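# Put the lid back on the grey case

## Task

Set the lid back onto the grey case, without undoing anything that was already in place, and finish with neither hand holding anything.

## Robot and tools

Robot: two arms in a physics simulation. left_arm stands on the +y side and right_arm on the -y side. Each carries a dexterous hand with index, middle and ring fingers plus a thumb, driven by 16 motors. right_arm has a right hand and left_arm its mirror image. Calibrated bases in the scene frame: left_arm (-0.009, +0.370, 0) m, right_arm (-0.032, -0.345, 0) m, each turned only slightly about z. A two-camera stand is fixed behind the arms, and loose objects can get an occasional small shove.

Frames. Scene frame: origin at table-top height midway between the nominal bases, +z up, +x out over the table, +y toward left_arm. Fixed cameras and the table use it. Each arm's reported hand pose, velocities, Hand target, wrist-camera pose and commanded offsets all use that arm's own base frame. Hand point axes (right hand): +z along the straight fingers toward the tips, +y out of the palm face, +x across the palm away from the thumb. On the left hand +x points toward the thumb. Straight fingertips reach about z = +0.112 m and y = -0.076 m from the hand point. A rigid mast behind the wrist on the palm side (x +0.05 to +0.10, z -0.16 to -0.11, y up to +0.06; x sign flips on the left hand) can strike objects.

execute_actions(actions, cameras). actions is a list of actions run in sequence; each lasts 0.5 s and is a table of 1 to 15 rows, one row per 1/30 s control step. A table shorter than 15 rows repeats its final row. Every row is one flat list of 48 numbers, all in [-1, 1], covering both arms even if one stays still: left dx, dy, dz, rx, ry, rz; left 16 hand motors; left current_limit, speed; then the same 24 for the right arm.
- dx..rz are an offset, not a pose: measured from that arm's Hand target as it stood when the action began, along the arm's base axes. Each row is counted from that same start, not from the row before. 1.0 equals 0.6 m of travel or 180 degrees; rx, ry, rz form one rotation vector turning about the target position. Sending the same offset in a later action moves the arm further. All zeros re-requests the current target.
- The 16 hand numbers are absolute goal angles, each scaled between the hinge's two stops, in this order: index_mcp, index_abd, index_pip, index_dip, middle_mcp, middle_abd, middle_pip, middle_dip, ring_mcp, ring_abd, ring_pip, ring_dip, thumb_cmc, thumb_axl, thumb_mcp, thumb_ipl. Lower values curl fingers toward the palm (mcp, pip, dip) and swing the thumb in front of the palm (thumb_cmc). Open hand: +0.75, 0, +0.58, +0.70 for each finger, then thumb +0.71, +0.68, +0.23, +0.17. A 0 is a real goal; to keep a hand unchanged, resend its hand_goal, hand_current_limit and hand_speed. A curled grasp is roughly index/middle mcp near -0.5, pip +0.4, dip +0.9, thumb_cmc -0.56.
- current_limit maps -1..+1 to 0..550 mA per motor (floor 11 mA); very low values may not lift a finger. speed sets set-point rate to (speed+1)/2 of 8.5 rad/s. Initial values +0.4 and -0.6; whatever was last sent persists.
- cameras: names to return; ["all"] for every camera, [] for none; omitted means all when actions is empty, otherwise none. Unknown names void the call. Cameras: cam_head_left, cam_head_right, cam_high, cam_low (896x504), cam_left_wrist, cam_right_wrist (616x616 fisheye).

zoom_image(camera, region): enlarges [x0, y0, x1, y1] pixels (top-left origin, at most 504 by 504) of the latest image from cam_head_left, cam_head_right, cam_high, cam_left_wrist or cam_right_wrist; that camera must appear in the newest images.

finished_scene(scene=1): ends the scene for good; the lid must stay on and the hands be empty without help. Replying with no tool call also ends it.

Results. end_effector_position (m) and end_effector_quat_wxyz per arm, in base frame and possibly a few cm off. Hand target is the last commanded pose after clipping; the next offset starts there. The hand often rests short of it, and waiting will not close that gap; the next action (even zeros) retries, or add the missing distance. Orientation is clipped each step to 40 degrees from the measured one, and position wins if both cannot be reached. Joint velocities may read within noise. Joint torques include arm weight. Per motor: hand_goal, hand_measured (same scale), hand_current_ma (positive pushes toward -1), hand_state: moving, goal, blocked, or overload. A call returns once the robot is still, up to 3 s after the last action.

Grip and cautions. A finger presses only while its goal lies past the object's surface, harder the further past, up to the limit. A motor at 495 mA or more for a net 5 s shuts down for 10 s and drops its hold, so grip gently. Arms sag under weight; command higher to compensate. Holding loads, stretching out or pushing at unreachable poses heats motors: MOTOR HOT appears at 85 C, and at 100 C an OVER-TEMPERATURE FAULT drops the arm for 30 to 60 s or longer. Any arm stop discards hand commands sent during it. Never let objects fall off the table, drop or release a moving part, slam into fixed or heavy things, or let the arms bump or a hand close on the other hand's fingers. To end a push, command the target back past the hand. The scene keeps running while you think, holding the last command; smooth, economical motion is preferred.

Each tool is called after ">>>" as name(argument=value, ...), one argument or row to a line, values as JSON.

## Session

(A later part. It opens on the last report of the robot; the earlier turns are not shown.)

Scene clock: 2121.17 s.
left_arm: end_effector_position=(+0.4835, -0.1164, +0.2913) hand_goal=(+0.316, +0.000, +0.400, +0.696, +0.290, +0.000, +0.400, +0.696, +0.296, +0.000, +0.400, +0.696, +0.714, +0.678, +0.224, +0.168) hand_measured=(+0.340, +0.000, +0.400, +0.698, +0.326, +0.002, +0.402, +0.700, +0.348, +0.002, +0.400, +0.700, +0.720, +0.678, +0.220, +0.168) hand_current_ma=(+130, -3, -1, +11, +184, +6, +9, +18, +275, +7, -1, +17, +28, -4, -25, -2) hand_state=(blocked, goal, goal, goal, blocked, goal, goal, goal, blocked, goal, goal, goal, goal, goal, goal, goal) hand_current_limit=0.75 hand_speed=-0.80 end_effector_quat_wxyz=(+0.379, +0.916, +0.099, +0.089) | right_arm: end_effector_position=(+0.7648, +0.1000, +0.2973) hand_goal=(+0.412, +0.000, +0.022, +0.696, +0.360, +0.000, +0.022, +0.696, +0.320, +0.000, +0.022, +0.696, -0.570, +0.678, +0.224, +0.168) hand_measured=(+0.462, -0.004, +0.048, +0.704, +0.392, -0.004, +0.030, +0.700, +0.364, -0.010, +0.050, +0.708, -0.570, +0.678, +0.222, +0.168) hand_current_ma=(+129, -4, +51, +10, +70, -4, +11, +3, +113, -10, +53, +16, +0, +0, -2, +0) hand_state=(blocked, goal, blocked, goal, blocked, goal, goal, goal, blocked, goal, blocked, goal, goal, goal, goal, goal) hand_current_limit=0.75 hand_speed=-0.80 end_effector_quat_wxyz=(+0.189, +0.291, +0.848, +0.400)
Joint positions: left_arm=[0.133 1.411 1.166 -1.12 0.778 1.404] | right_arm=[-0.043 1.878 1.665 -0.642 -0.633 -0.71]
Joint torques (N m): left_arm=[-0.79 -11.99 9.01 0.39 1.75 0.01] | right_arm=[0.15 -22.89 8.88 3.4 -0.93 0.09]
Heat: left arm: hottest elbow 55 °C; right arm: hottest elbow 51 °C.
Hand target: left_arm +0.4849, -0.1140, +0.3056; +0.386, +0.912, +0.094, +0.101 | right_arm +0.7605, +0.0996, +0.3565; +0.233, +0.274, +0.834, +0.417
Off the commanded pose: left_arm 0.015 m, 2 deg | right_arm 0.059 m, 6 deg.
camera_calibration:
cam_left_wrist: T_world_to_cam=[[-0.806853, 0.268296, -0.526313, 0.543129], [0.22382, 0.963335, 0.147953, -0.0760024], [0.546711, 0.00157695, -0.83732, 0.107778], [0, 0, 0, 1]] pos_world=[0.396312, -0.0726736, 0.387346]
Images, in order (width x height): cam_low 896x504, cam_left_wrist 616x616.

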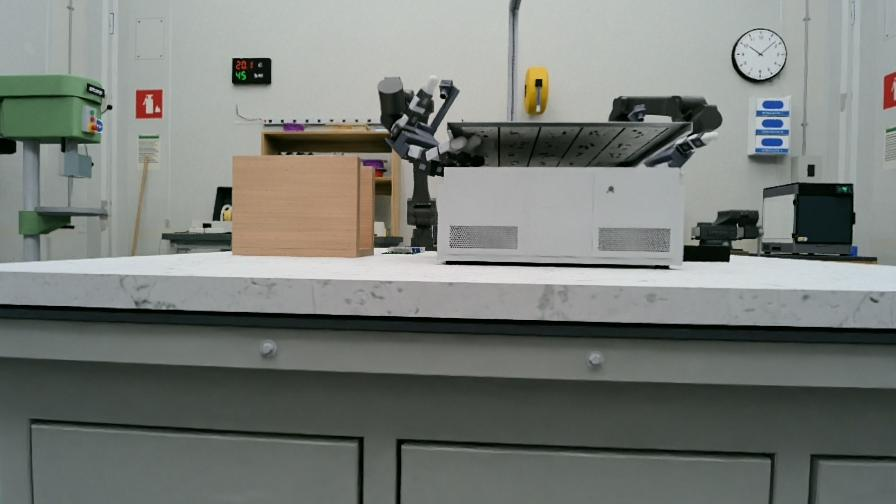

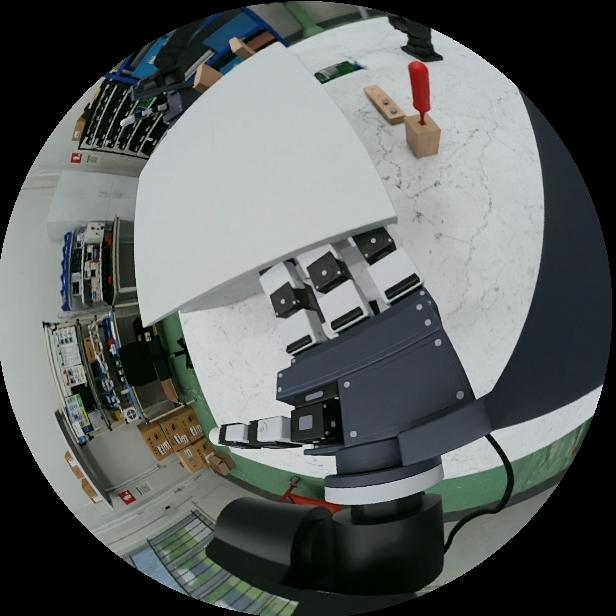

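>>> execute_actions(
  actions=[
    [[0,0.02,0,0,0,0,0.305,0,0.4,0.6957,0.28,0,0.4,0.6957,0.295,0,0.4,0.6957,0.714,0.678,0.2247,0.1676,0.78,-0.8,0,0,0,0,0,0,0.411,0,0.022,0.6957,0.36,0,0.022,0.6957,0.32,0,0.022,0.6957,-0.571,0.678,0.2247,0.1676,0.75,-0.8]],
    [[0,0.02,0,0,0,0,0.295,0,0.4,0.6957,0.27,0,0.4,0.6957,0.295,0,0.4,0.6957,0.714,0.678,0.2247,0.1676,0.78,-0.8,0,0,0,0,0,0,0.411,0,0.022,0.6957,0.36,0,0.022,0.6957,0.32,0,0.022,0.6957,-0.571,0.678,0.2247,0.1676,0.75,-0.8]],
  ],
  cameras=["cam_low", "cam_left_wrist", "cam_right_wrist"],
)

Scene clock: 2132.50 s.
left_arm: end_effector_position=(+0.4784, -0.0934, +0.2852) hand_goal=(+0.296, +0.000, +0.400, +0.696, +0.270, +0.000, +0.400, +0.696, +0.296, +0.000, +0.400, +0.696, +0.714, +0.678, +0.224, +0.168) hand_measured=(+0.320, +0.000, +0.400, +0.698, +0.322, +0.002, +0.408, +0.696, +0.344, +0.002, +0.406, +0.700, +0.720, +0.678, +0.220, +0.168) hand_current_ma=(+127, -3, -1, +11, +275, +6, +42, +4, +250, +7, +27, +17, +28, -4, -25, -2) hand_state=(blocked, goal, goal, goal, blocked, goal, goal, goal, blocked, goal, goal, goal, goal, goal, goal, goal) hand_current_limit=0.78 hand_speed=-0.80 end_effector_quat_wxyz=(+0.380, +0.916, +0.103, +0.083) | right_arm: end_effector_position=(+0.7648, +0.1000, +0.2973) hand_goal=(+0.412, +0.000, +0.022, +0.696, +0.360, +0.000, +0.022, +0.696, +0.320, +0.000, +0.022, +0.696, -0.570, +0.678, +0.224, +0.168) hand_measured=(+0.460, -0.004, +0.046, +0.704, +0.392, -0.004, +0.032, +0.700, +0.366, -0.010, +0.054, +0.710, -0.570, +0.678, +0.222, +0.168) hand_current_ma=(+126, -2, +44, +10, +70, -3, +12, +3, +117, -11, +66, +22, +0, +0, -2, +0) hand_state=(blocked, goal, blocked, goal, blocked, goal, goal, goal, blocked, goal, blocked, goal, goal, goal, goal, goal) hand_current_limit=0.75 hand_speed=-0.80 end_effector_quat_wxyz=(+0.189, +0.291, +0.848, +0.400)
Joint positions: left_arm=[0.19 1.425 1.166 -1.173 0.789 1.479] | right_arm=[-0.043 1.878 1.665 -0.642 -0.633 -0.71]
Joint torques (N m): left_arm=[-0.91 -11.46 10.39 -0.03 1.76 0.03] | right_arm=[0.79 -22.89 8.94 3.45 -0.94 0.1]
Heat: left arm: hottest elbow 56 °C; right arm: hottest elbow 51 °C.
Hand target: left_arm +0.4849, -0.0901, +0.3056; +0.386, +0.912, +0.094, +0.101 | right_arm +0.7605, +0.0996, +0.3564; +0.233, +0.274, +0.834, +0.417
Off the commanded pose: left_arm 0.022 m, 2 deg | right_arm 0.059 m, 6 deg.
camera_calibration:
cam_left_wrist: T_world_to_cam=[[-0.814202, 0.264088, -0.517042, 0.53015], [0.223293, 0.964498, 0.141008, -0.0937814], [0.535925, -0.000642762, -0.844265, 0.11232], [0, 0, 0, 1]] pos_world=[0.392395, -0.0494822, 0.382161]
cam_right_wrist: T_world_to_cam=[[0.777447, -0.194462, 0.59813, -0.724986], [-0.304479, -0.948502, 0.087387, 0.247713], [0.550334, -0.250057, -0.79662, -0.0312687], [0, 0, 0, 1]] pos_world=[0.65627, 0.0861553, 0.38708]
Images, in order (width x height): cam_low 896x504, cam_left_wrist 616x616, cam_right_wrist 616x616.

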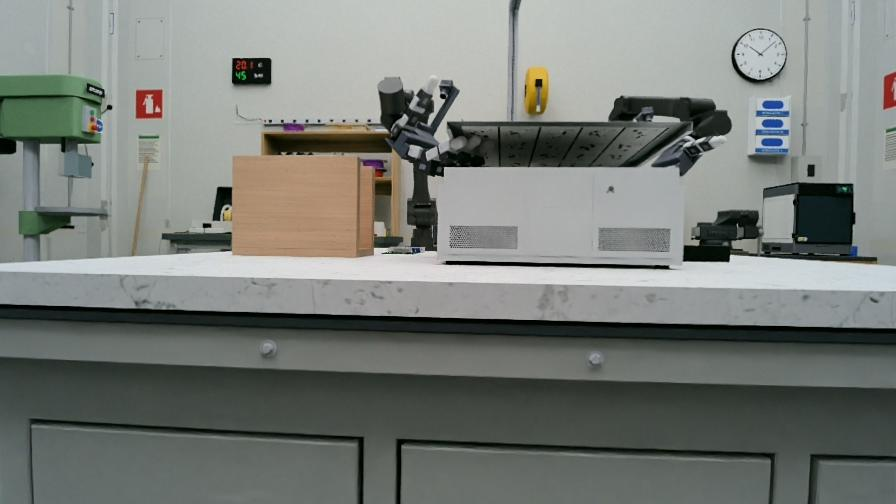

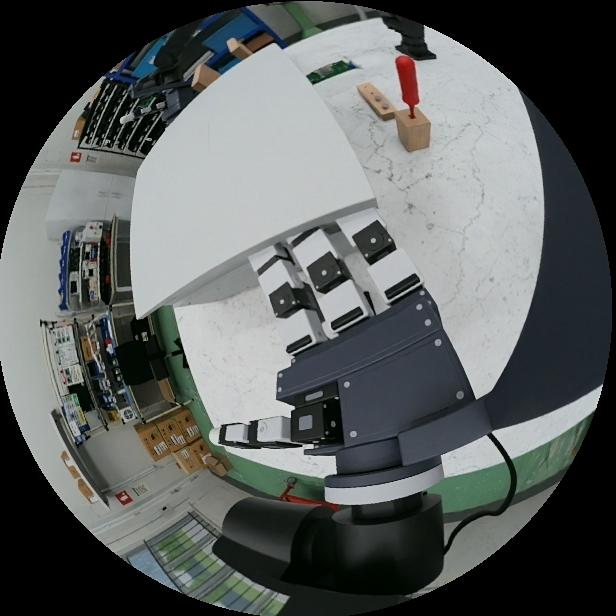

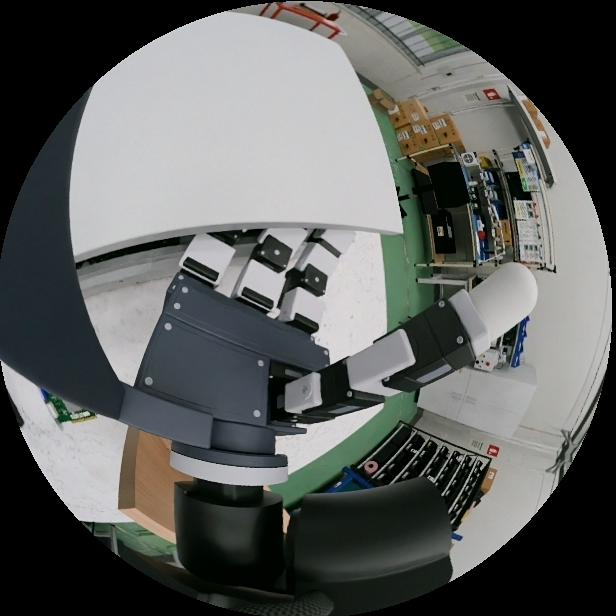

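>>> execute_actions(
  actions=[
    [[0,0.0167,0,0,0,0,0.285,0,0.4,0.6957,0.26,0,0.4,0.6957,0.285,0,0.4,0.6957,0.714,0.678,0.2247,0.1676,0.78,-0.8,0,0,0,0,0,0,0.411,0,0.022,0.6957,0.36,0,0.022,0.6957,0.32,0,0.022,0.6957,-0.571,0.678,0.2247,0.1676,0.75,-0.8]],
    [[0,0.0167,0,0,0,0,0.275,0,0.4,0.6957,0.25,0,0.4,0.6957,0.275,0,0.4,0.6957,0.714,0.678,0.2247,0.1676,0.78,-0.8,0,0,0,0,0,0,0.411,0,0.022,0.6957,0.36,0,0.022,0.6957,0.32,0,0.022,0.6957,-0.571,0.678,0.2247,0.1676,0.75,-0.8]],
  ],
  cameras=["cam_low", "cam_left_wrist", "cam_head_left"],
)

Scene clock: 2148.07 s.
left_arm: end_effector_position=(+0.4740, -0.0755, +0.2777) hand_goal=(+0.276, +0.000, +0.400, +0.696, +0.250, +0.000, +0.400, +0.696, +0.276, +0.000, +0.400, +0.696, +0.714, +0.678, +0.224, +0.168) hand_measured=(+0.304, +0.000, +0.402, +0.698, +0.314, +0.002, +0.410, +0.696, +0.338, +0.008, +0.412, +0.698, +0.720, +0.678, +0.220, +0.168) hand_current_ma=(+146, -3, +9, +11, +339, +6, +52, +4, +330, +32, +56, +13, +28, -4, -25, -2) hand_state=(blocked, goal, goal, goal, blocked, goal, goal, goal, blocked, goal, goal, goal, goal, goal, goal, goal) hand_current_limit=0.78 hand_speed=-0.80 end_effector_quat_wxyz=(+0.382, +0.915, +0.108, +0.073) | right_arm: end_effector_position=(+0.7648, +0.1003, +0.2974) hand_goal=(+0.412, +0.000, +0.022, +0.696, +0.360, +0.000, +0.022, +0.696, +0.320, +0.000, +0.022, +0.696, -0.570, +0.678, +0.224, +0.168) hand_measured=(+0.460, -0.004, +0.044, +0.704, +0.392, -0.006, +0.032, +0.700, +0.368, -0.012, +0.056, +0.712, -0.570, +0.678, +0.222, +0.168) hand_current_ma=(+125, -2, +38, +10, +70, -5, +15, +4, +127, -14, +72, +25, +0, +0, -2, +0) hand_state=(blocked, goal, blocked, goal, blocked, goal, goal, goal, blocked, goal, blocked, goal, goal, goal, goal, goal) hand_current_limit=0.75 hand_speed=-0.80 end_effector_quat_wxyz=(+0.189, +0.291, +0.848, +0.400)
Joint positions: left_arm=[0.234 1.442 1.166 -1.219 0.796 1.538] | right_arm=[-0.043 1.878 1.665 -0.642 -0.633 -0.71]
Joint torques (N m): left_arm=[-0.56 -11.58 11.59 -0.32 1.74 0.14] | right_arm=[0.09 -22.71 8.94 3.4 -0.93 0.12]
Heat: left arm: hottest elbow 58 °C; right arm: hottest elbow 51 °C.
Hand target: left_arm +0.4849, -0.0699, +0.3055; +0.386, +0.912, +0.094, +0.101 | right_arm +0.7605, +0.0996, +0.3563; +0.233, +0.274, +0.835, +0.417
Off the commanded pose: left_arm 0.030 m, 4 deg | right_arm 0.059 m, 6 deg.
camera_calibration:
cam_left_wrist: T_world_to_cam=[[-0.82549, 0.258305, -0.501841, 0.518598], [0.22369, 0.966048, 0.129285, -0.105791], [0.518197, -0.00553313, -0.855243, 0.119448], [0, 0, 0, 1]] pos_world=[0.389865, -0.0310961, 0.376088]
Images, in order (width x height): cam_head_left 896x504, cam_low 896x504, cam_left_wrist 616x616.

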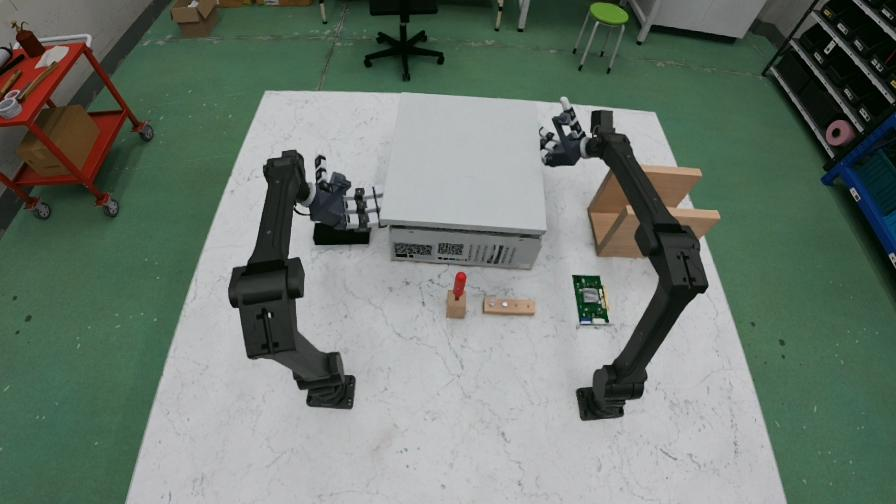

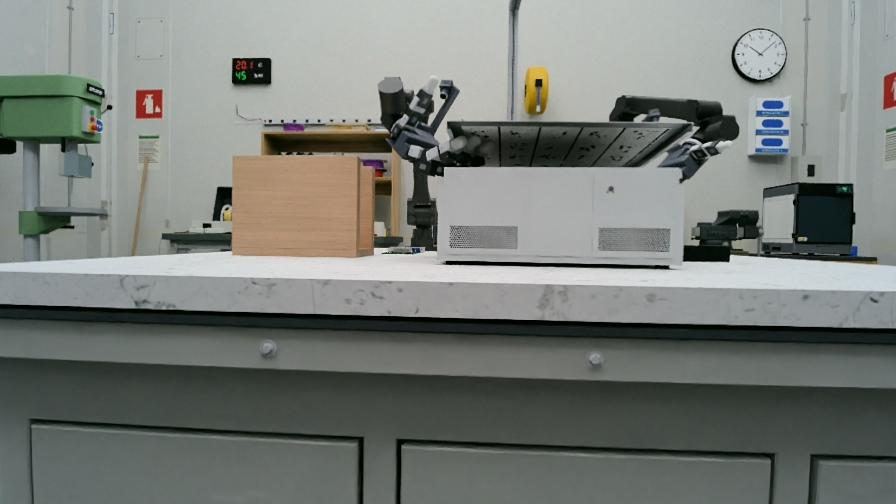

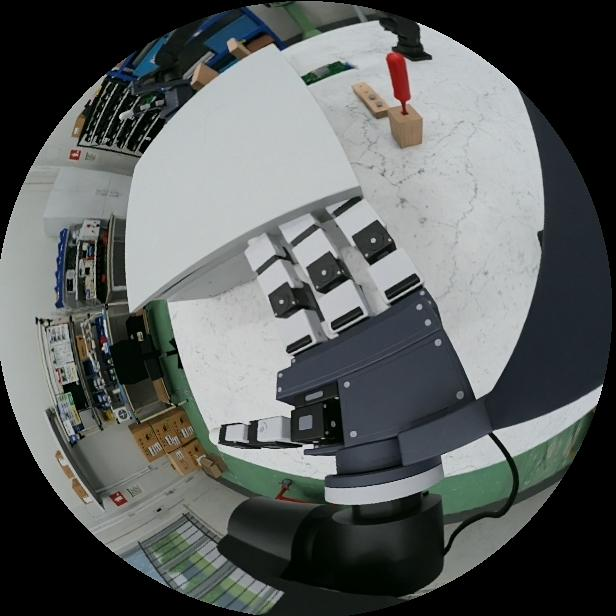

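>>> zoom_image(
  camera="cam_head_left",
  region=[370, 180, 560, 280],
)

>>> zoom_image(
  camera="cam_left_wrist",
  region=[120, 150, 400, 350],
)

Scaled by 2.653.

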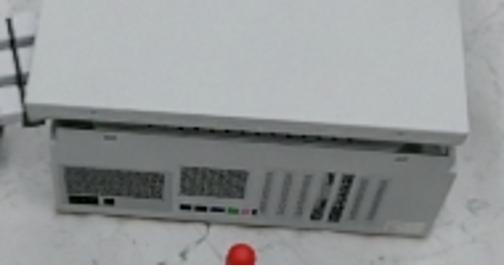

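Scaled by 1.800 from the camera's 616x616 image, which has a finer 880x880 frame.

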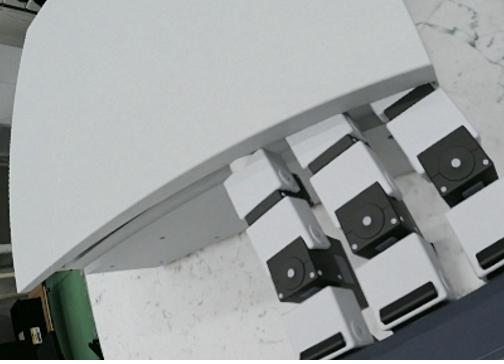

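>>> execute_actions(
  actions=[
    [[0.015,0.006,0,0,0,-0.042,0.275,0,0.4,0.6957,0.25,0,0.4,0.6957,0.275,0,0.4,0.6957,0.714,0.678,0.2247,0.1676,0.78,-0.8,0,0,0,0,0,0,0.411,0,0.022,0.6957,0.36,0,0.022,0.6957,0.32,0,0.022,0.6957,-0.571,0.678,0.2247,0.1676,0.75,-0.8]],
    [[0.015,0.006,0,0,0,-0.042,0.265,0,0.4,0.6957,0.25,0,0.4,0.6957,0.275,0,0.4,0.6957,0.714,0.678,0.2247,0.1676,0.78,-0.8,0,0,0,0,0,0,0.411,0,0.022,0.6957,0.36,0,0.022,0.6957,0.32,0,0.022,0.6957,-0.571,0.678,0.2247,0.1676,0.75,-0.8]],
  ],
  cameras=["cam_left_wrist", "cam_head_left"],
)

Scene clock: 2199.03 s.
left_arm: end_effector_position=(+0.4905, -0.0674, +0.2757) hand_goal=(+0.266, +0.000, +0.400, +0.696, +0.250, +0.000, +0.400, +0.696, +0.276, +0.000, +0.400, +0.696, +0.714, +0.678, +0.224, +0.168) hand_measured=(+0.292, +0.002, +0.406, +0.698, +0.306, +0.004, +0.418, +0.702, +0.334, +0.008, +0.420, +0.698, +0.720, +0.678, +0.220, +0.168) hand_current_ma=(+132, +9, +32, +11, +296, +19, +91, +25, +309, +31, +97, +12, +29, -4, -25, -2) hand_state=(blocked, goal, goal, goal, blocked, goal, goal, goal, blocked, goal, goal, goal, goal, goal, goal, goal) hand_current_limit=0.78 hand_speed=-0.80 end_effector_quat_wxyz=(+0.397, +0.917, -0.008, +0.019) | right_arm: end_effector_position=(+0.7652, +0.0998, +0.2972) hand_goal=(+0.412, +0.000, +0.022, +0.696, +0.360, +0.000, +0.022, +0.696, +0.320, +0.000, +0.022, +0.696, -0.570, +0.678, +0.224, +0.168) hand_measured=(+0.454, -0.004, +0.040, +0.702, +0.392, -0.004, +0.034, +0.700, +0.370, -0.012, +0.060, +0.714, -0.570, +0.678, +0.222, +0.168) hand_current_ma=(+106, -3, +29, +8, +70, -4, +15, +3, +128, -13, +84, +31, +0, +0, -2, +0) hand_state=(blocked, goal, goal, goal, blocked, goal, goal, goal, blocked, goal, blocked, goal, goal, goal, goal, goal) hand_current_limit=0.75 hand_speed=-0.80 end_effector_quat_wxyz=(+0.188, +0.293, +0.848, +0.400)
Joint positions: left_arm=[0.248 1.669 1.412 -1.531 0.795 1.927] | right_arm=[-0.043 1.878 1.665 -0.642 -0.632 -0.704]
Joint torques (N m): left_arm=[-0.97 -14.68 12.11 -1.35 1.52 0.19] | right_arm=[0.32 -22.42 9.01 3.45 -0.97 0.04]
Heat: left arm: hottest elbow 63 °C; right arm: hottest elbow 51 °C.
Hand target: left_arm +0.5029, -0.0627, +0.3056; +0.396, +0.917, -0.027, +0.049 | right_arm +0.7606, +0.0995, +0.3563; +0.233, +0.274, +0.834, +0.417
Off the commanded pose: left_arm 0.033 m, 4 deg | right_arm 0.059 m, 6 deg.
camera_calibration:
cam_left_wrist: T_world_to_cam=[[-0.737913, 0.449918, -0.50305, 0.499492], [0.463074, 0.879767, 0.107573, -0.234298], [0.490966, -0.15357, -0.857537, 0.11319], [0, 0, 0, 1]] pos_world=[0.421507, -0.00122045, 0.373538]
Images, in order (width x height): cam_head_left 896x504, cam_left_wrist 616x616.

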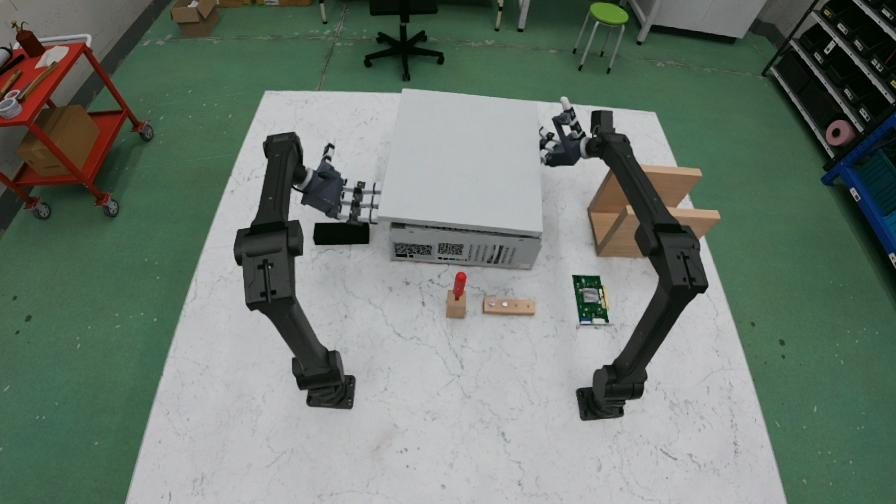

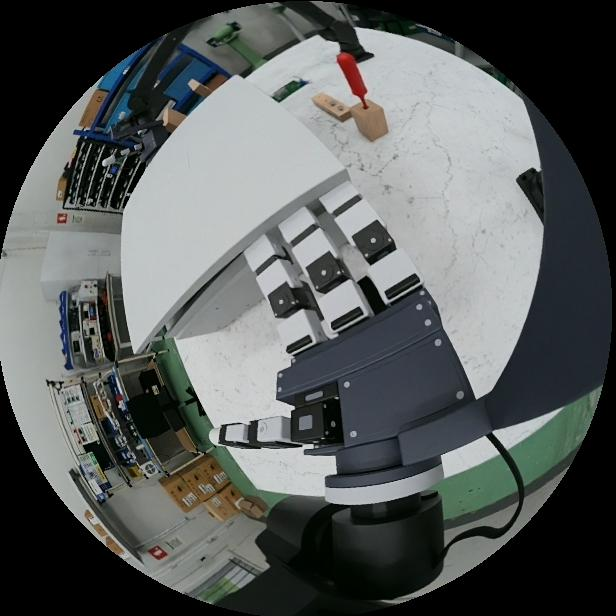

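>>> zoom_image(
  camera="cam_left_wrist",
  region=[120, 150, 400, 350],
)

>>> zoom_image(
  camera="cam_head_left",
  region=[370, 80, 570, 280],
)

Scaled by 1.800 from the camera's 616x616 image, which has a finer 880x880 frame.

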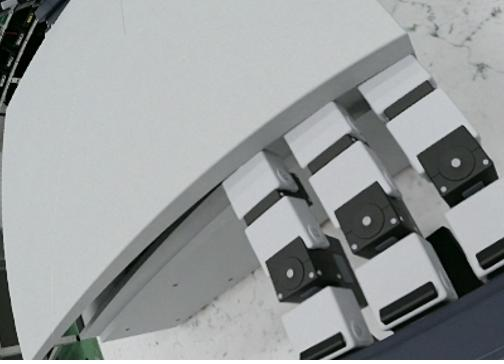

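Scaled by 2.520.

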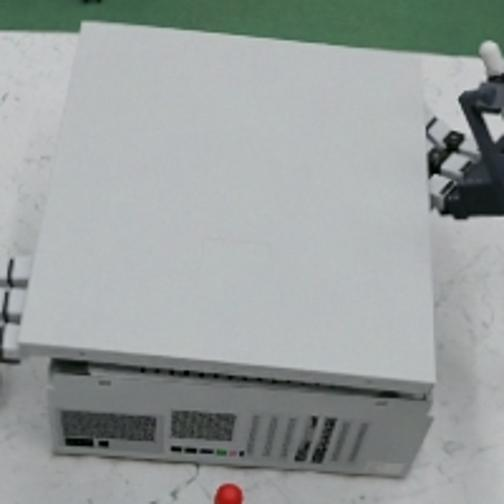

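>>> execute_actions(
  actions=[
    [[0,0.01,-0.015,0,0,0,0.265,0,0.4,0.6957,0.25,0,0.4,0.6957,0.275,0,0.4,0.6957,0.714,0.678,0.2247,0.1676,0.78,-0.8,0,0,0,0,0,0,0.411,0,0.022,0.6957,0.36,0,0.022,0.6957,0.32,0,0.022,0.6957,-0.571,0.678,0.2247,0.1676,0.75,-0.8]],
  ],
  cameras=["cam_head_left", "cam_head_right", "cam_high", "cam_left_wrist"],
)

>>> zoom_image(
  camera="cam_head_left",
  region=[370, 80, 570, 280],
)

>>> zoom_image(
  camera="cam_head_right",
  region=[370, 80, 570, 280],
)

>>> zoom_image(
  camera="cam_high",
  region=[400, 270, 670, 480],
)

Scene clock: 2218.27 s.
left_arm: end_effector_position=(+0.4908, -0.0656, +0.2701) hand_goal=(+0.266, +0.000, +0.400, +0.696, +0.250, +0.000, +0.400, +0.696, +0.276, +0.000, +0.400, +0.696, +0.714, +0.678, +0.224, +0.168) hand_measured=(+0.292, +0.002, +0.406, +0.698, +0.306, +0.004, +0.418, +0.702, +0.334, +0.008, +0.420, +0.698, +0.720, +0.678, +0.220, +0.168) hand_current_ma=(+132, +9, +32, +11, +296, +20, +91, +27, +309, +37, +97, +12, +29, -4, -25, -2) hand_state=(blocked, goal, goal, goal, blocked, goal, goal, goal, blocked, goal, goal, goal, goal, goal, goal, goal) hand_current_limit=0.78 hand_speed=-0.80 end_effector_quat_wxyz=(+0.399, +0.917, -0.013, +0.018) | right_arm: end_effector_position=(+0.7650, +0.1007, +0.2972) hand_goal=(+0.412, +0.000, +0.022, +0.696, +0.360, +0.000, +0.022, +0.696, +0.320, +0.000, +0.022, +0.696, -0.570, +0.678, +0.224, +0.168) hand_measured=(+0.454, -0.004, +0.040, +0.702, +0.392, -0.004, +0.034, +0.700, +0.372, -0.014, +0.060, +0.714, -0.570, +0.678, +0.222, +0.168) hand_current_ma=(+106, -3, +29, +8, +70, -4, +15, +3, +135, -17, +84, +31, +0, +0, -2, +0) hand_state=(blocked, goal, goal, goal, blocked, goal, goal, goal, blocked, goal, blocked, goal, goal, goal, goal, goal) hand_current_limit=0.75 hand_speed=-0.80 end_effector_quat_wxyz=(+0.188, +0.293, +0.848, +0.400)
Joint positions: left_arm=[0.251 1.682 1.412 -1.531 0.795 1.948] | right_arm=[-0.042 1.878 1.665 -0.642 -0.632 -0.705]
Joint torques (N m): left_arm=[-0.38 -14.86 11.62 -1.21 1.44 0.19] | right_arm=[-0.09 -22.48 8.96 3.29 -0.94 0.04]
Heat: left arm: hottest elbow 65 °C; right arm: hottest elbow 50 °C.
Hand target: left_arm +0.5029, -0.0567, +0.2966; +0.396, +0.917, -0.027, +0.049 | right_arm +0.7605, +0.0995, +0.3563; +0.233, +0.274, +0.834, +0.417
Off the commanded pose: left_arm 0.030 m, 4 deg | right_arm 0.059 m, 6 deg.
camera_calibration:
cam_left_wrist: T_world_to_cam=[[-0.732188, 0.456333, -0.505628, 0.494315], [0.472249, 0.875079, 0.105914, -0.239839], [0.490797, -0.161234, -0.856226, 0.107799], [0, 0, 0, 1]] pos_world=[0.422288, 0.00168662, 0.367642]
Images, in order (width x height): cam_head_left 896x504, cam_head_right 896x504, cam_high 896x504, cam_left_wrist 616x616.

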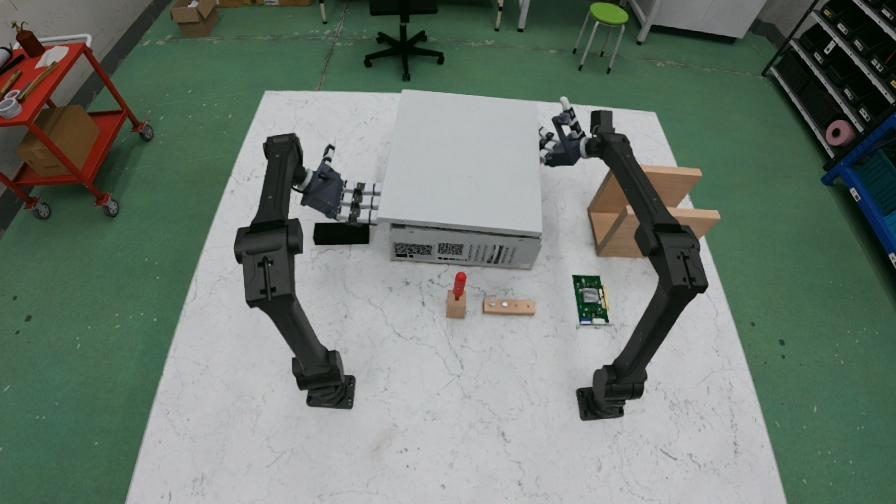

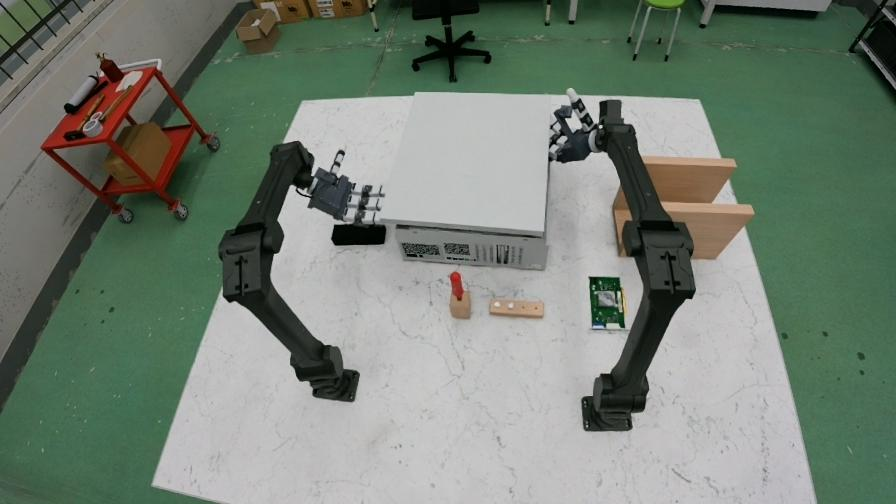

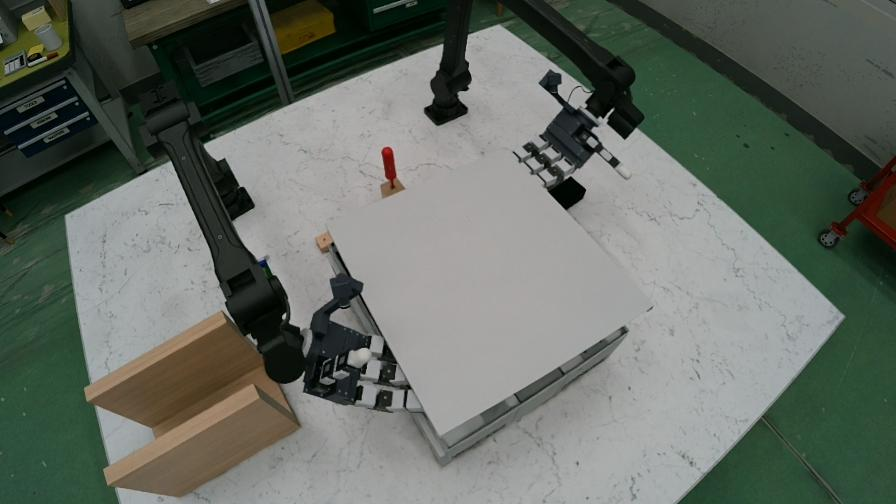

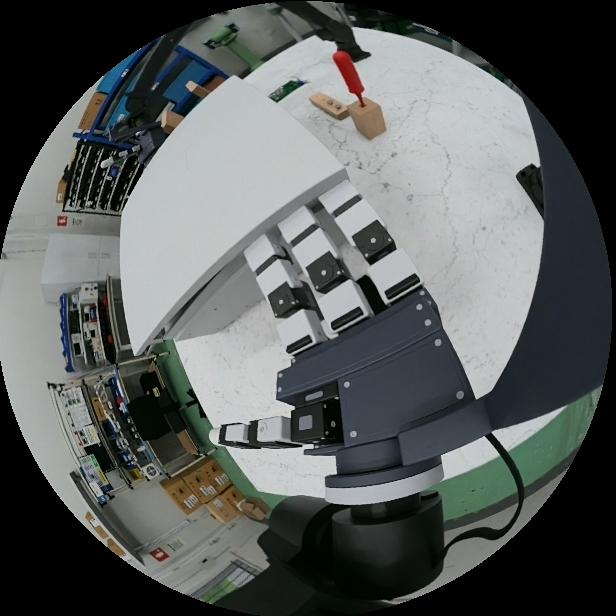

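Scaled by 2.520.

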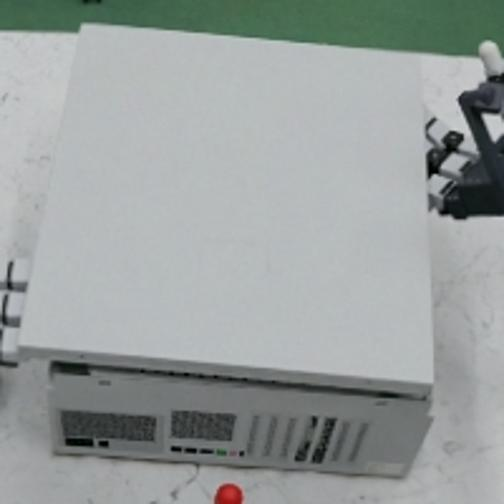

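Scaled by 2.520.

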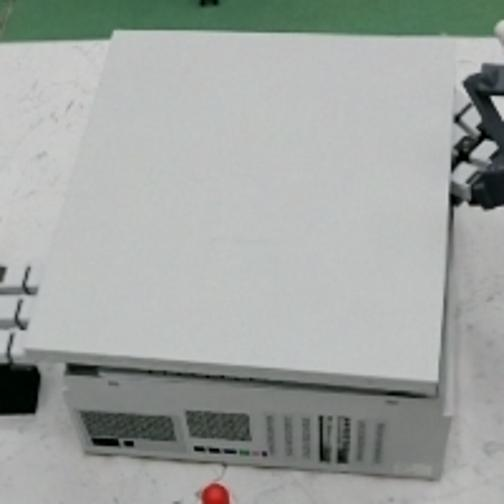

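Scaled by 1.867.

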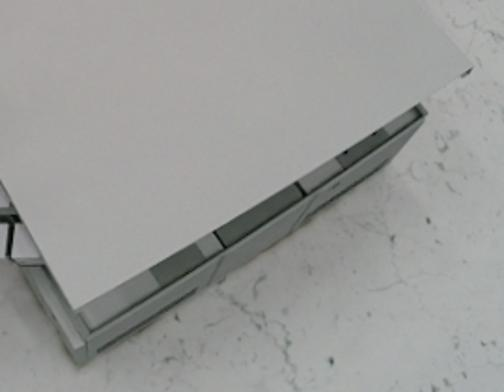

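>>> execute_actions(
  actions=[
    [[-0.016,0.008,0,0,0,0,0.265,0,0.4,0.6957,0.25,0,0.4,0.6957,0.275,0,0.4,0.6957,0.714,0.678,0.2247,0.1676,0.78,-0.8,-0.01,0.004,0,0,0,0.0036,0.411,0,0.022,0.6957,0.36,0,0.022,0.6957,0.32,0,0.022,0.6957,-0.571,0.678,0.2247,0.1676,0.75,-0.8]],
    [[-0.016,0.008,0,0,0,0,0.265,0,0.4,0.6957,0.25,0,0.4,0.6957,0.275,0,0.4,0.6957,0.714,0.678,0.2247,0.1676,0.78,-0.8,-0.01,0.004,0,0,0,0.0036,0.411,0,0.022,0.6957,0.36,0,0.022,0.6957,0.32,0,0.022,0.6957,-0.571,0.678,0.2247,0.1676,0.75,-0.8]],
  ],
  cameras=["cam_head_left", "cam_head_right", "cam_high", "cam_left_wrist"],
)

>>> zoom_image(
  camera="cam_head_left",
  region=[370, 190, 570, 280],
)

>>> zoom_image(
  camera="cam_head_right",
  region=[370, 190, 570, 280],
)

>>> zoom_image(
  camera="cam_left_wrist",
  region=[120, 150, 400, 350],
)

Scene clock: 2255.87 s.
left_arm: end_effector_position=(+0.4871, -0.0534, +0.2705) hand_goal=(+0.266, +0.000, +0.400, +0.696, +0.250, +0.000, +0.400, +0.696, +0.276, +0.000, +0.400, +0.696, +0.714, +0.678, +0.224, +0.168) hand_measured=(+0.292, +0.002, +0.406, +0.698, +0.306, +0.004, +0.418, +0.702, +0.334, +0.012, +0.420, +0.698, +0.720, +0.678, +0.220, +0.168) hand_current_ma=(+132, +9, +32, +11, +296, +20, +92, +33, +309, +50, +97, +12, +29, -4, -25, -2) hand_state=(blocked, goal, goal, goal, blocked, goal, goal, goal, blocked, goal, goal, goal, goal, goal, goal, goal) hand_current_limit=0.78 hand_speed=-0.80 end_effector_quat_wxyz=(+0.398, +0.917, -0.017, +0.025) | right_arm: end_effector_position=(+0.7547, +0.1043, +0.2967) hand_goal=(+0.412, +0.000, +0.022, +0.696, +0.360, +0.000, +0.022, +0.696, +0.320, +0.000, +0.022, +0.696, -0.570, +0.678, +0.224, +0.168) hand_measured=(+0.450, -0.004, +0.038, +0.702, +0.392, -0.004, +0.034, +0.698, +0.372, -0.022, +0.060, +0.714, -0.570, +0.678, +0.222, +0.168) hand_current_ma=(+91, -3, +24, +7, +70, -4, +15, +2, +140, -34, +84, +31, +0, +0, -2, +0) hand_state=(blocked, goal, goal, goal, blocked, goal, goal, goal, blocked, blocked, blocked, goal, goal, goal, goal, goal) hand_current_limit=0.75 hand_speed=-0.80 end_effector_quat_wxyz=(+0.185, +0.286, +0.850, +0.401)
Joint positions: left_arm=[0.278 1.682 1.412 -1.545 0.791 1.988] | right_arm=[-0.04 1.858 1.634 -0.641 -0.641 -0.72]
Joint torques (N m): left_arm=[-0.32 -17.44 8.75 -1.52 1.36 0.19] | right_arm=[0.38 -22.3 8.99 3.23 -1.23 0.02]
Heat: left arm: hottest elbow 65 °C; right arm: hottest elbow 50 °C.
Hand target: left_arm +0.4836, -0.0471, +0.2965; +0.396, +0.917, -0.027, +0.049 | right_arm +0.7486, +0.1042, +0.3564; +0.229, +0.265, +0.838, +0.420
Off the commanded pose: left_arm 0.027 m, 3 deg | right_arm 0.060 m, 6 deg.
camera_calibration:
cam_left_wrist: T_world_to_cam=[[-0.723938, 0.457805, -0.51607, 0.485137], [0.471655, 0.874379, 0.114027, -0.250786], [0.503443, -0.160859, -0.848923, 0.103851], [0, 0, 0, 1]] pos_world=[0.417211, 0.0138899, 0.367123]
Images, in order (width x height): cam_head_left 896x504, cam_head_right 896x504, cam_high 896x504, cam_left_wrist 616x616.

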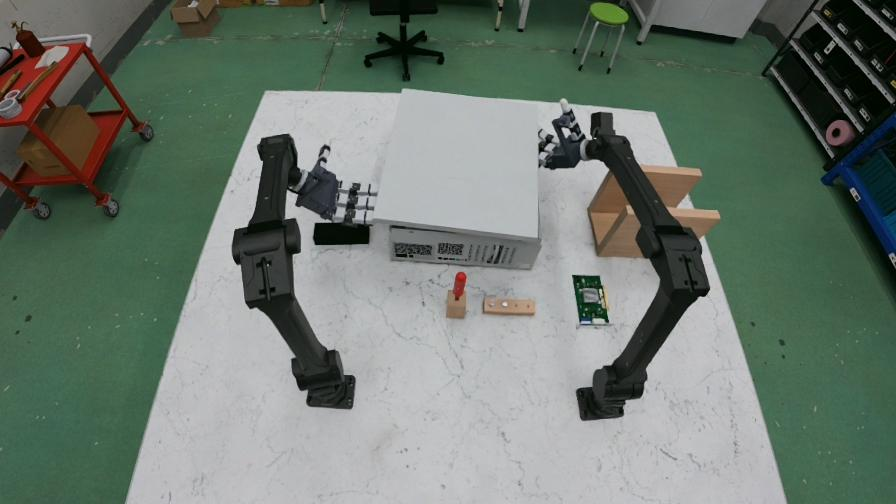

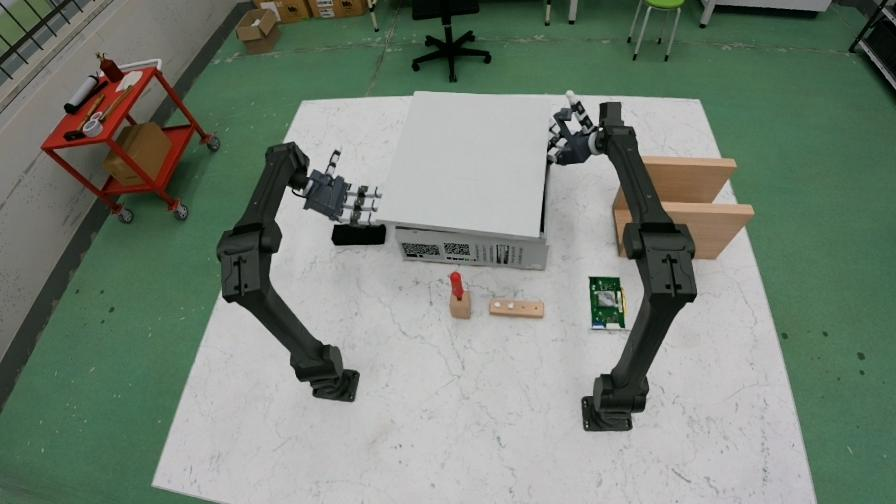

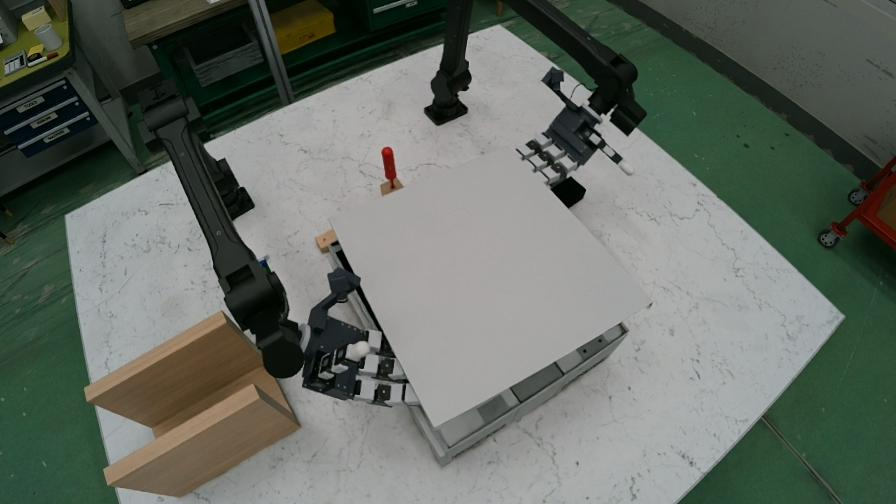

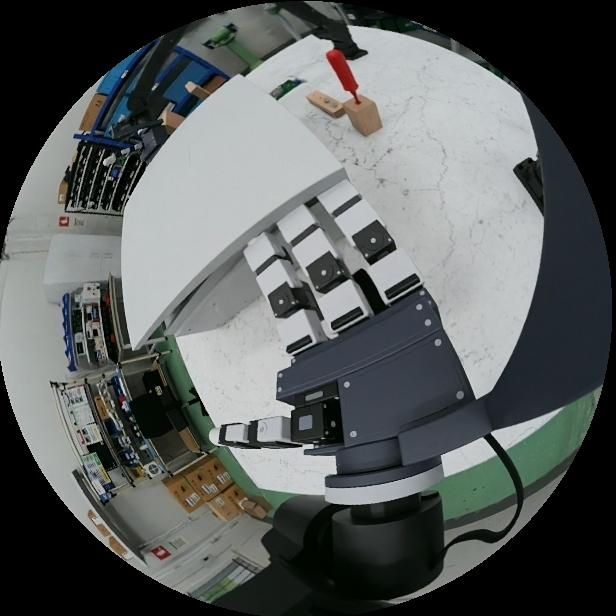

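Scaled by 2.520.

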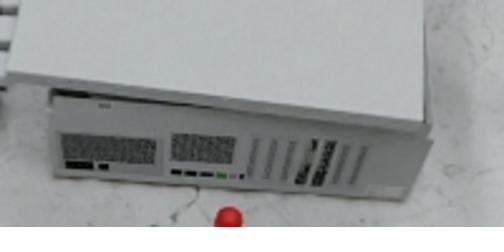

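Scaled by 2.520.

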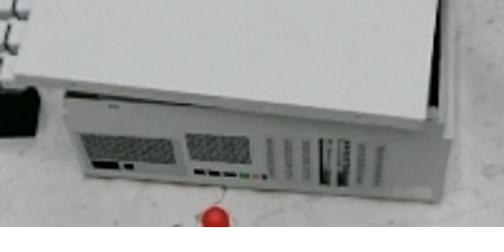

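Scaled by 1.800 from the camera's 616x616 image, which has a finer 880x880 frame.

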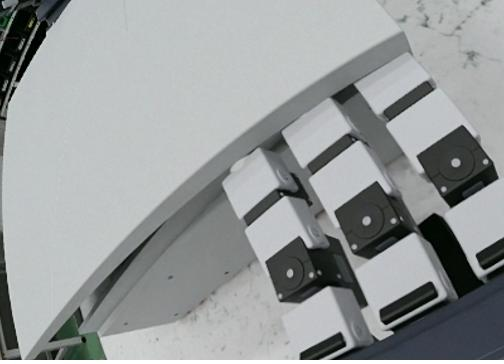

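>>> execute_actions(
  actions=[
    [[-0.016,0,0,0,0,0,0.265,0,0.4,0.6957,0.25,0,0.4,0.6957,0.275,0,0.4,0.6957,0.714,0.678,0.2247,0.1676,0.78,-0.8,0.003,-0.015,0,0,0,0.006,0.411,0,0.022,0.6957,0.36,0,0.022,0.6957,0.32,0,0.022,0.6957,-0.571,0.678,0.2247,0.1676,0.75,-0.8]],
    [[-0.016,0,0,0,0,0,0.265,0,0.4,0.6957,0.25,0,0.4,0.6957,0.275,0,0.4,0.6957,0.714,0.678,0.2247,0.1676,0.78,-0.8,0.003,-0.015,0,0,0,0.006,0.411,0,0.022,0.6957,0.36,0,0.022,0.6957,0.32,0,0.022,0.6957,-0.571,0.678,0.2247,0.1676,0.75,-0.8]],
  ],
  cameras=["cam_head_left", "cam_head_right", "cam_high", "cam_left_wrist"],
)

>>> zoom_image(
  camera="cam_head_left",
  region=[370, 190, 570, 280],
)

>>> zoom_image(
  camera="cam_head_right",
  region=[370, 190, 570, 280],
)

>>> zoom_image(
  camera="cam_left_wrist",
  region=[120, 150, 400, 350],
)

Scene clock: 2281.43 s.
left_arm: end_effector_position=(+0.4729, -0.0515, +0.2799) hand_goal=(+0.266, +0.000, +0.400, +0.696, +0.250, +0.000, +0.400, +0.696, +0.276, +0.000, +0.400, +0.696, +0.714, +0.678, +0.224, +0.168) hand_measured=(+0.292, +0.002, +0.410, +0.698, +0.306, +0.004, +0.420, +0.704, +0.334, +0.012, +0.420, +0.700, +0.720, +0.678, +0.220, +0.168) hand_current_ma=(+132, +9, +45, +11, +296, +19, +100, +38, +309, +50, +97, +18, +29, -4, -25, -2) hand_state=(blocked, goal, goal, goal, blocked, goal, blocked, goal, blocked, goal, goal, goal, goal, goal, goal, goal) hand_current_limit=0.78 hand_speed=-0.80 end_effector_quat_wxyz=(+0.394, +0.918, -0.024, +0.037) | right_arm: end_effector_position=(+0.7453, +0.1062, +0.2982) hand_goal=(+0.412, +0.000, +0.022, +0.696, +0.360, +0.000, +0.022, +0.696, +0.320, +0.000, +0.022, +0.696, -0.570, +0.678, +0.224, +0.168) hand_measured=(+0.446, -0.004, +0.036, +0.702, +0.402, -0.006, +0.034, +0.698, +0.378, -0.024, +0.060, +0.714, -0.570, +0.678, +0.222, +0.168) hand_current_ma=(+78, -3, +21, +6, +101, -5, +16, +1, +162, -38, +80, +31, +0, +0, -2, +0) hand_state=(blocked, goal, goal, goal, blocked, goal, goal, goal, blocked, blocked, blocked, goal, goal, goal, goal, goal) hand_current_limit=0.75 hand_speed=-0.80 end_effector_quat_wxyz=(+0.178, +0.258, +0.856, +0.411)
Joint positions: left_arm=[0.29 1.637 1.383 -1.547 0.787 2.009] | right_arm=[-0.051 1.858 1.634 -0.668 -0.692 -0.783]
Joint torques (N m): left_arm=[-0.21 -16.62 7.06 -1.47 1.45 0.13] | right_arm=[-1.49 -20.48 11.9 1.8 -1.37 -0.03]
Heat: left arm: hottest elbow 61 °C; right arm: hottest shoulder 48 °C.
Hand target: left_arm +0.4644, -0.0472, +0.2965; +0.396, +0.917, -0.027, +0.049 | right_arm +0.7521, +0.0863, +0.3565; +0.221, +0.249, +0.842, +0.424
Off the commanded pose: left_arm 0.019 m, 2 deg | right_arm 0.062 m, 5 deg.
camera_calibration:
cam_left_wrist: T_world_to_cam=[[-0.707457, 0.465485, -0.531815, 0.47588], [0.471817, 0.871302, 0.134987, -0.252829], [0.526206, -0.155422, -0.836033, 0.105099], [0, 0, 0, 1]] pos_world=[0.40065, 0.0151096, 0.375075]
Images, in order (width x height): cam_head_left 896x504, cam_head_right 896x504, cam_high 896x504, cam_left_wrist 616x616.

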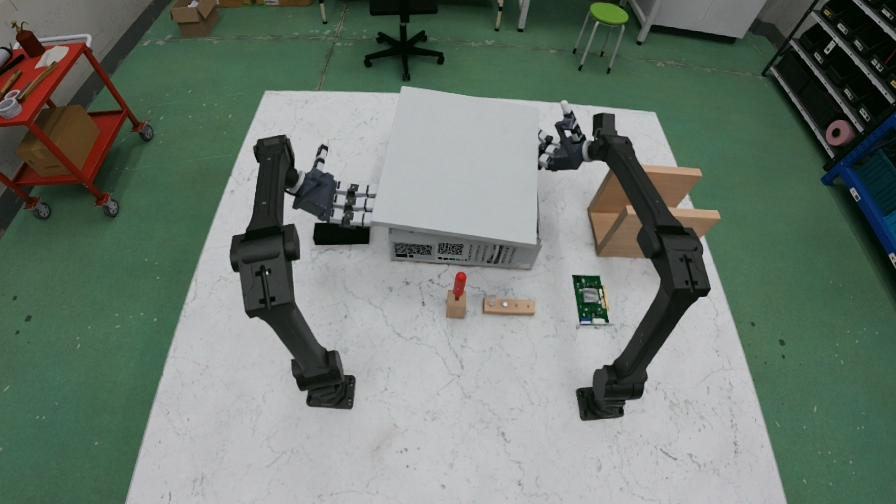

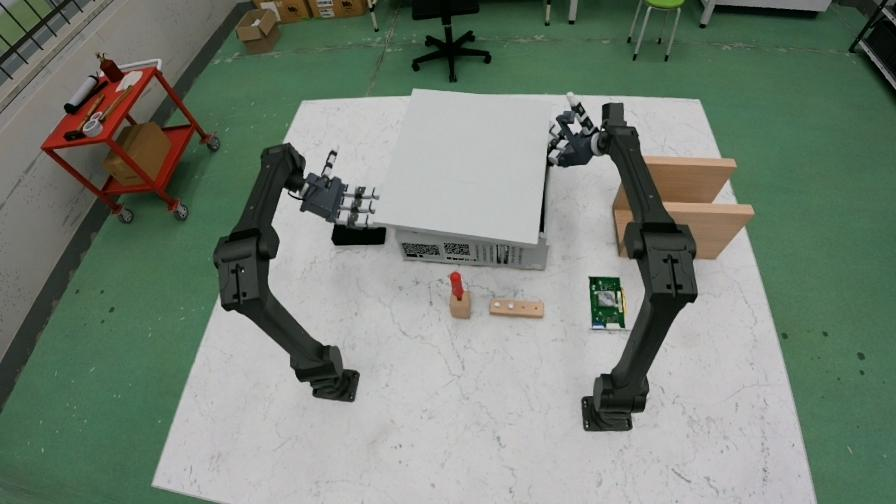

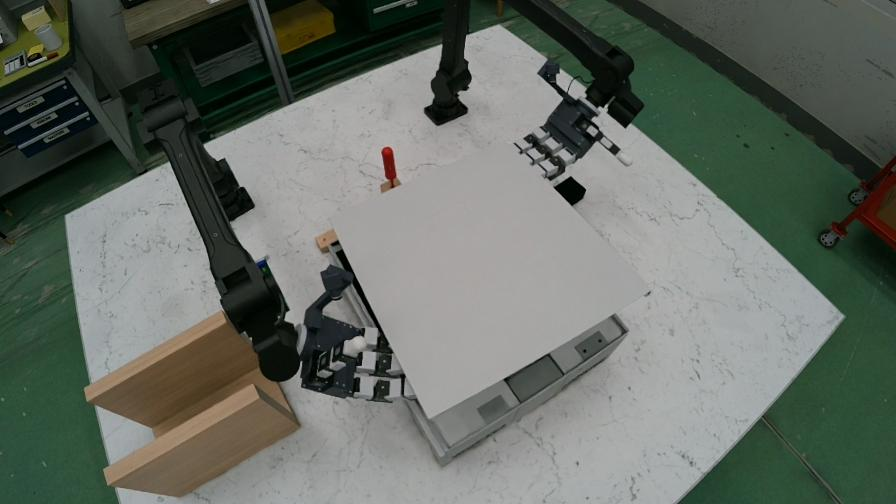

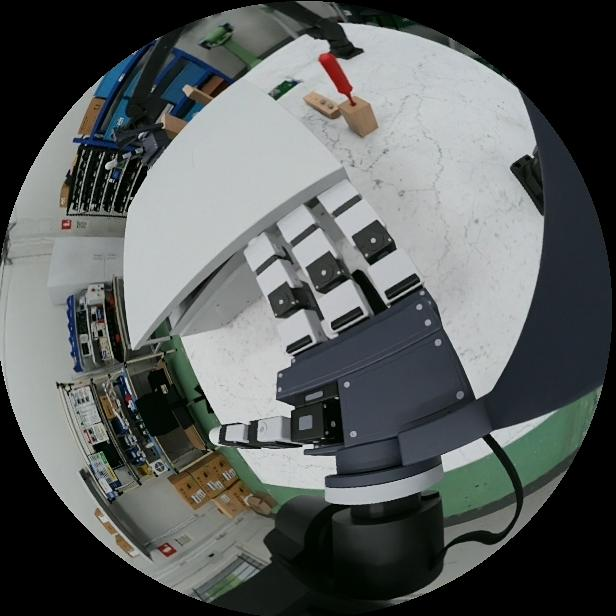

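Scaled by 2.520.

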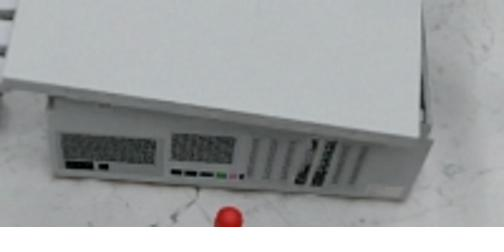

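Scaled by 2.520.

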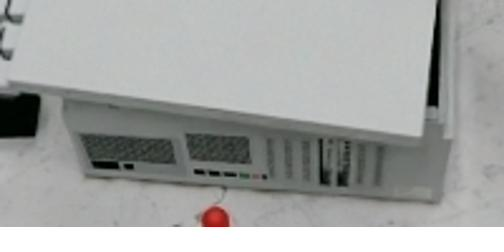

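Scaled by 1.800 from the camera's 616x616 image, which has a finer 880x880 frame.

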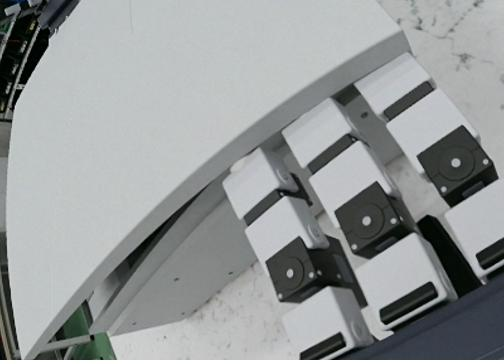

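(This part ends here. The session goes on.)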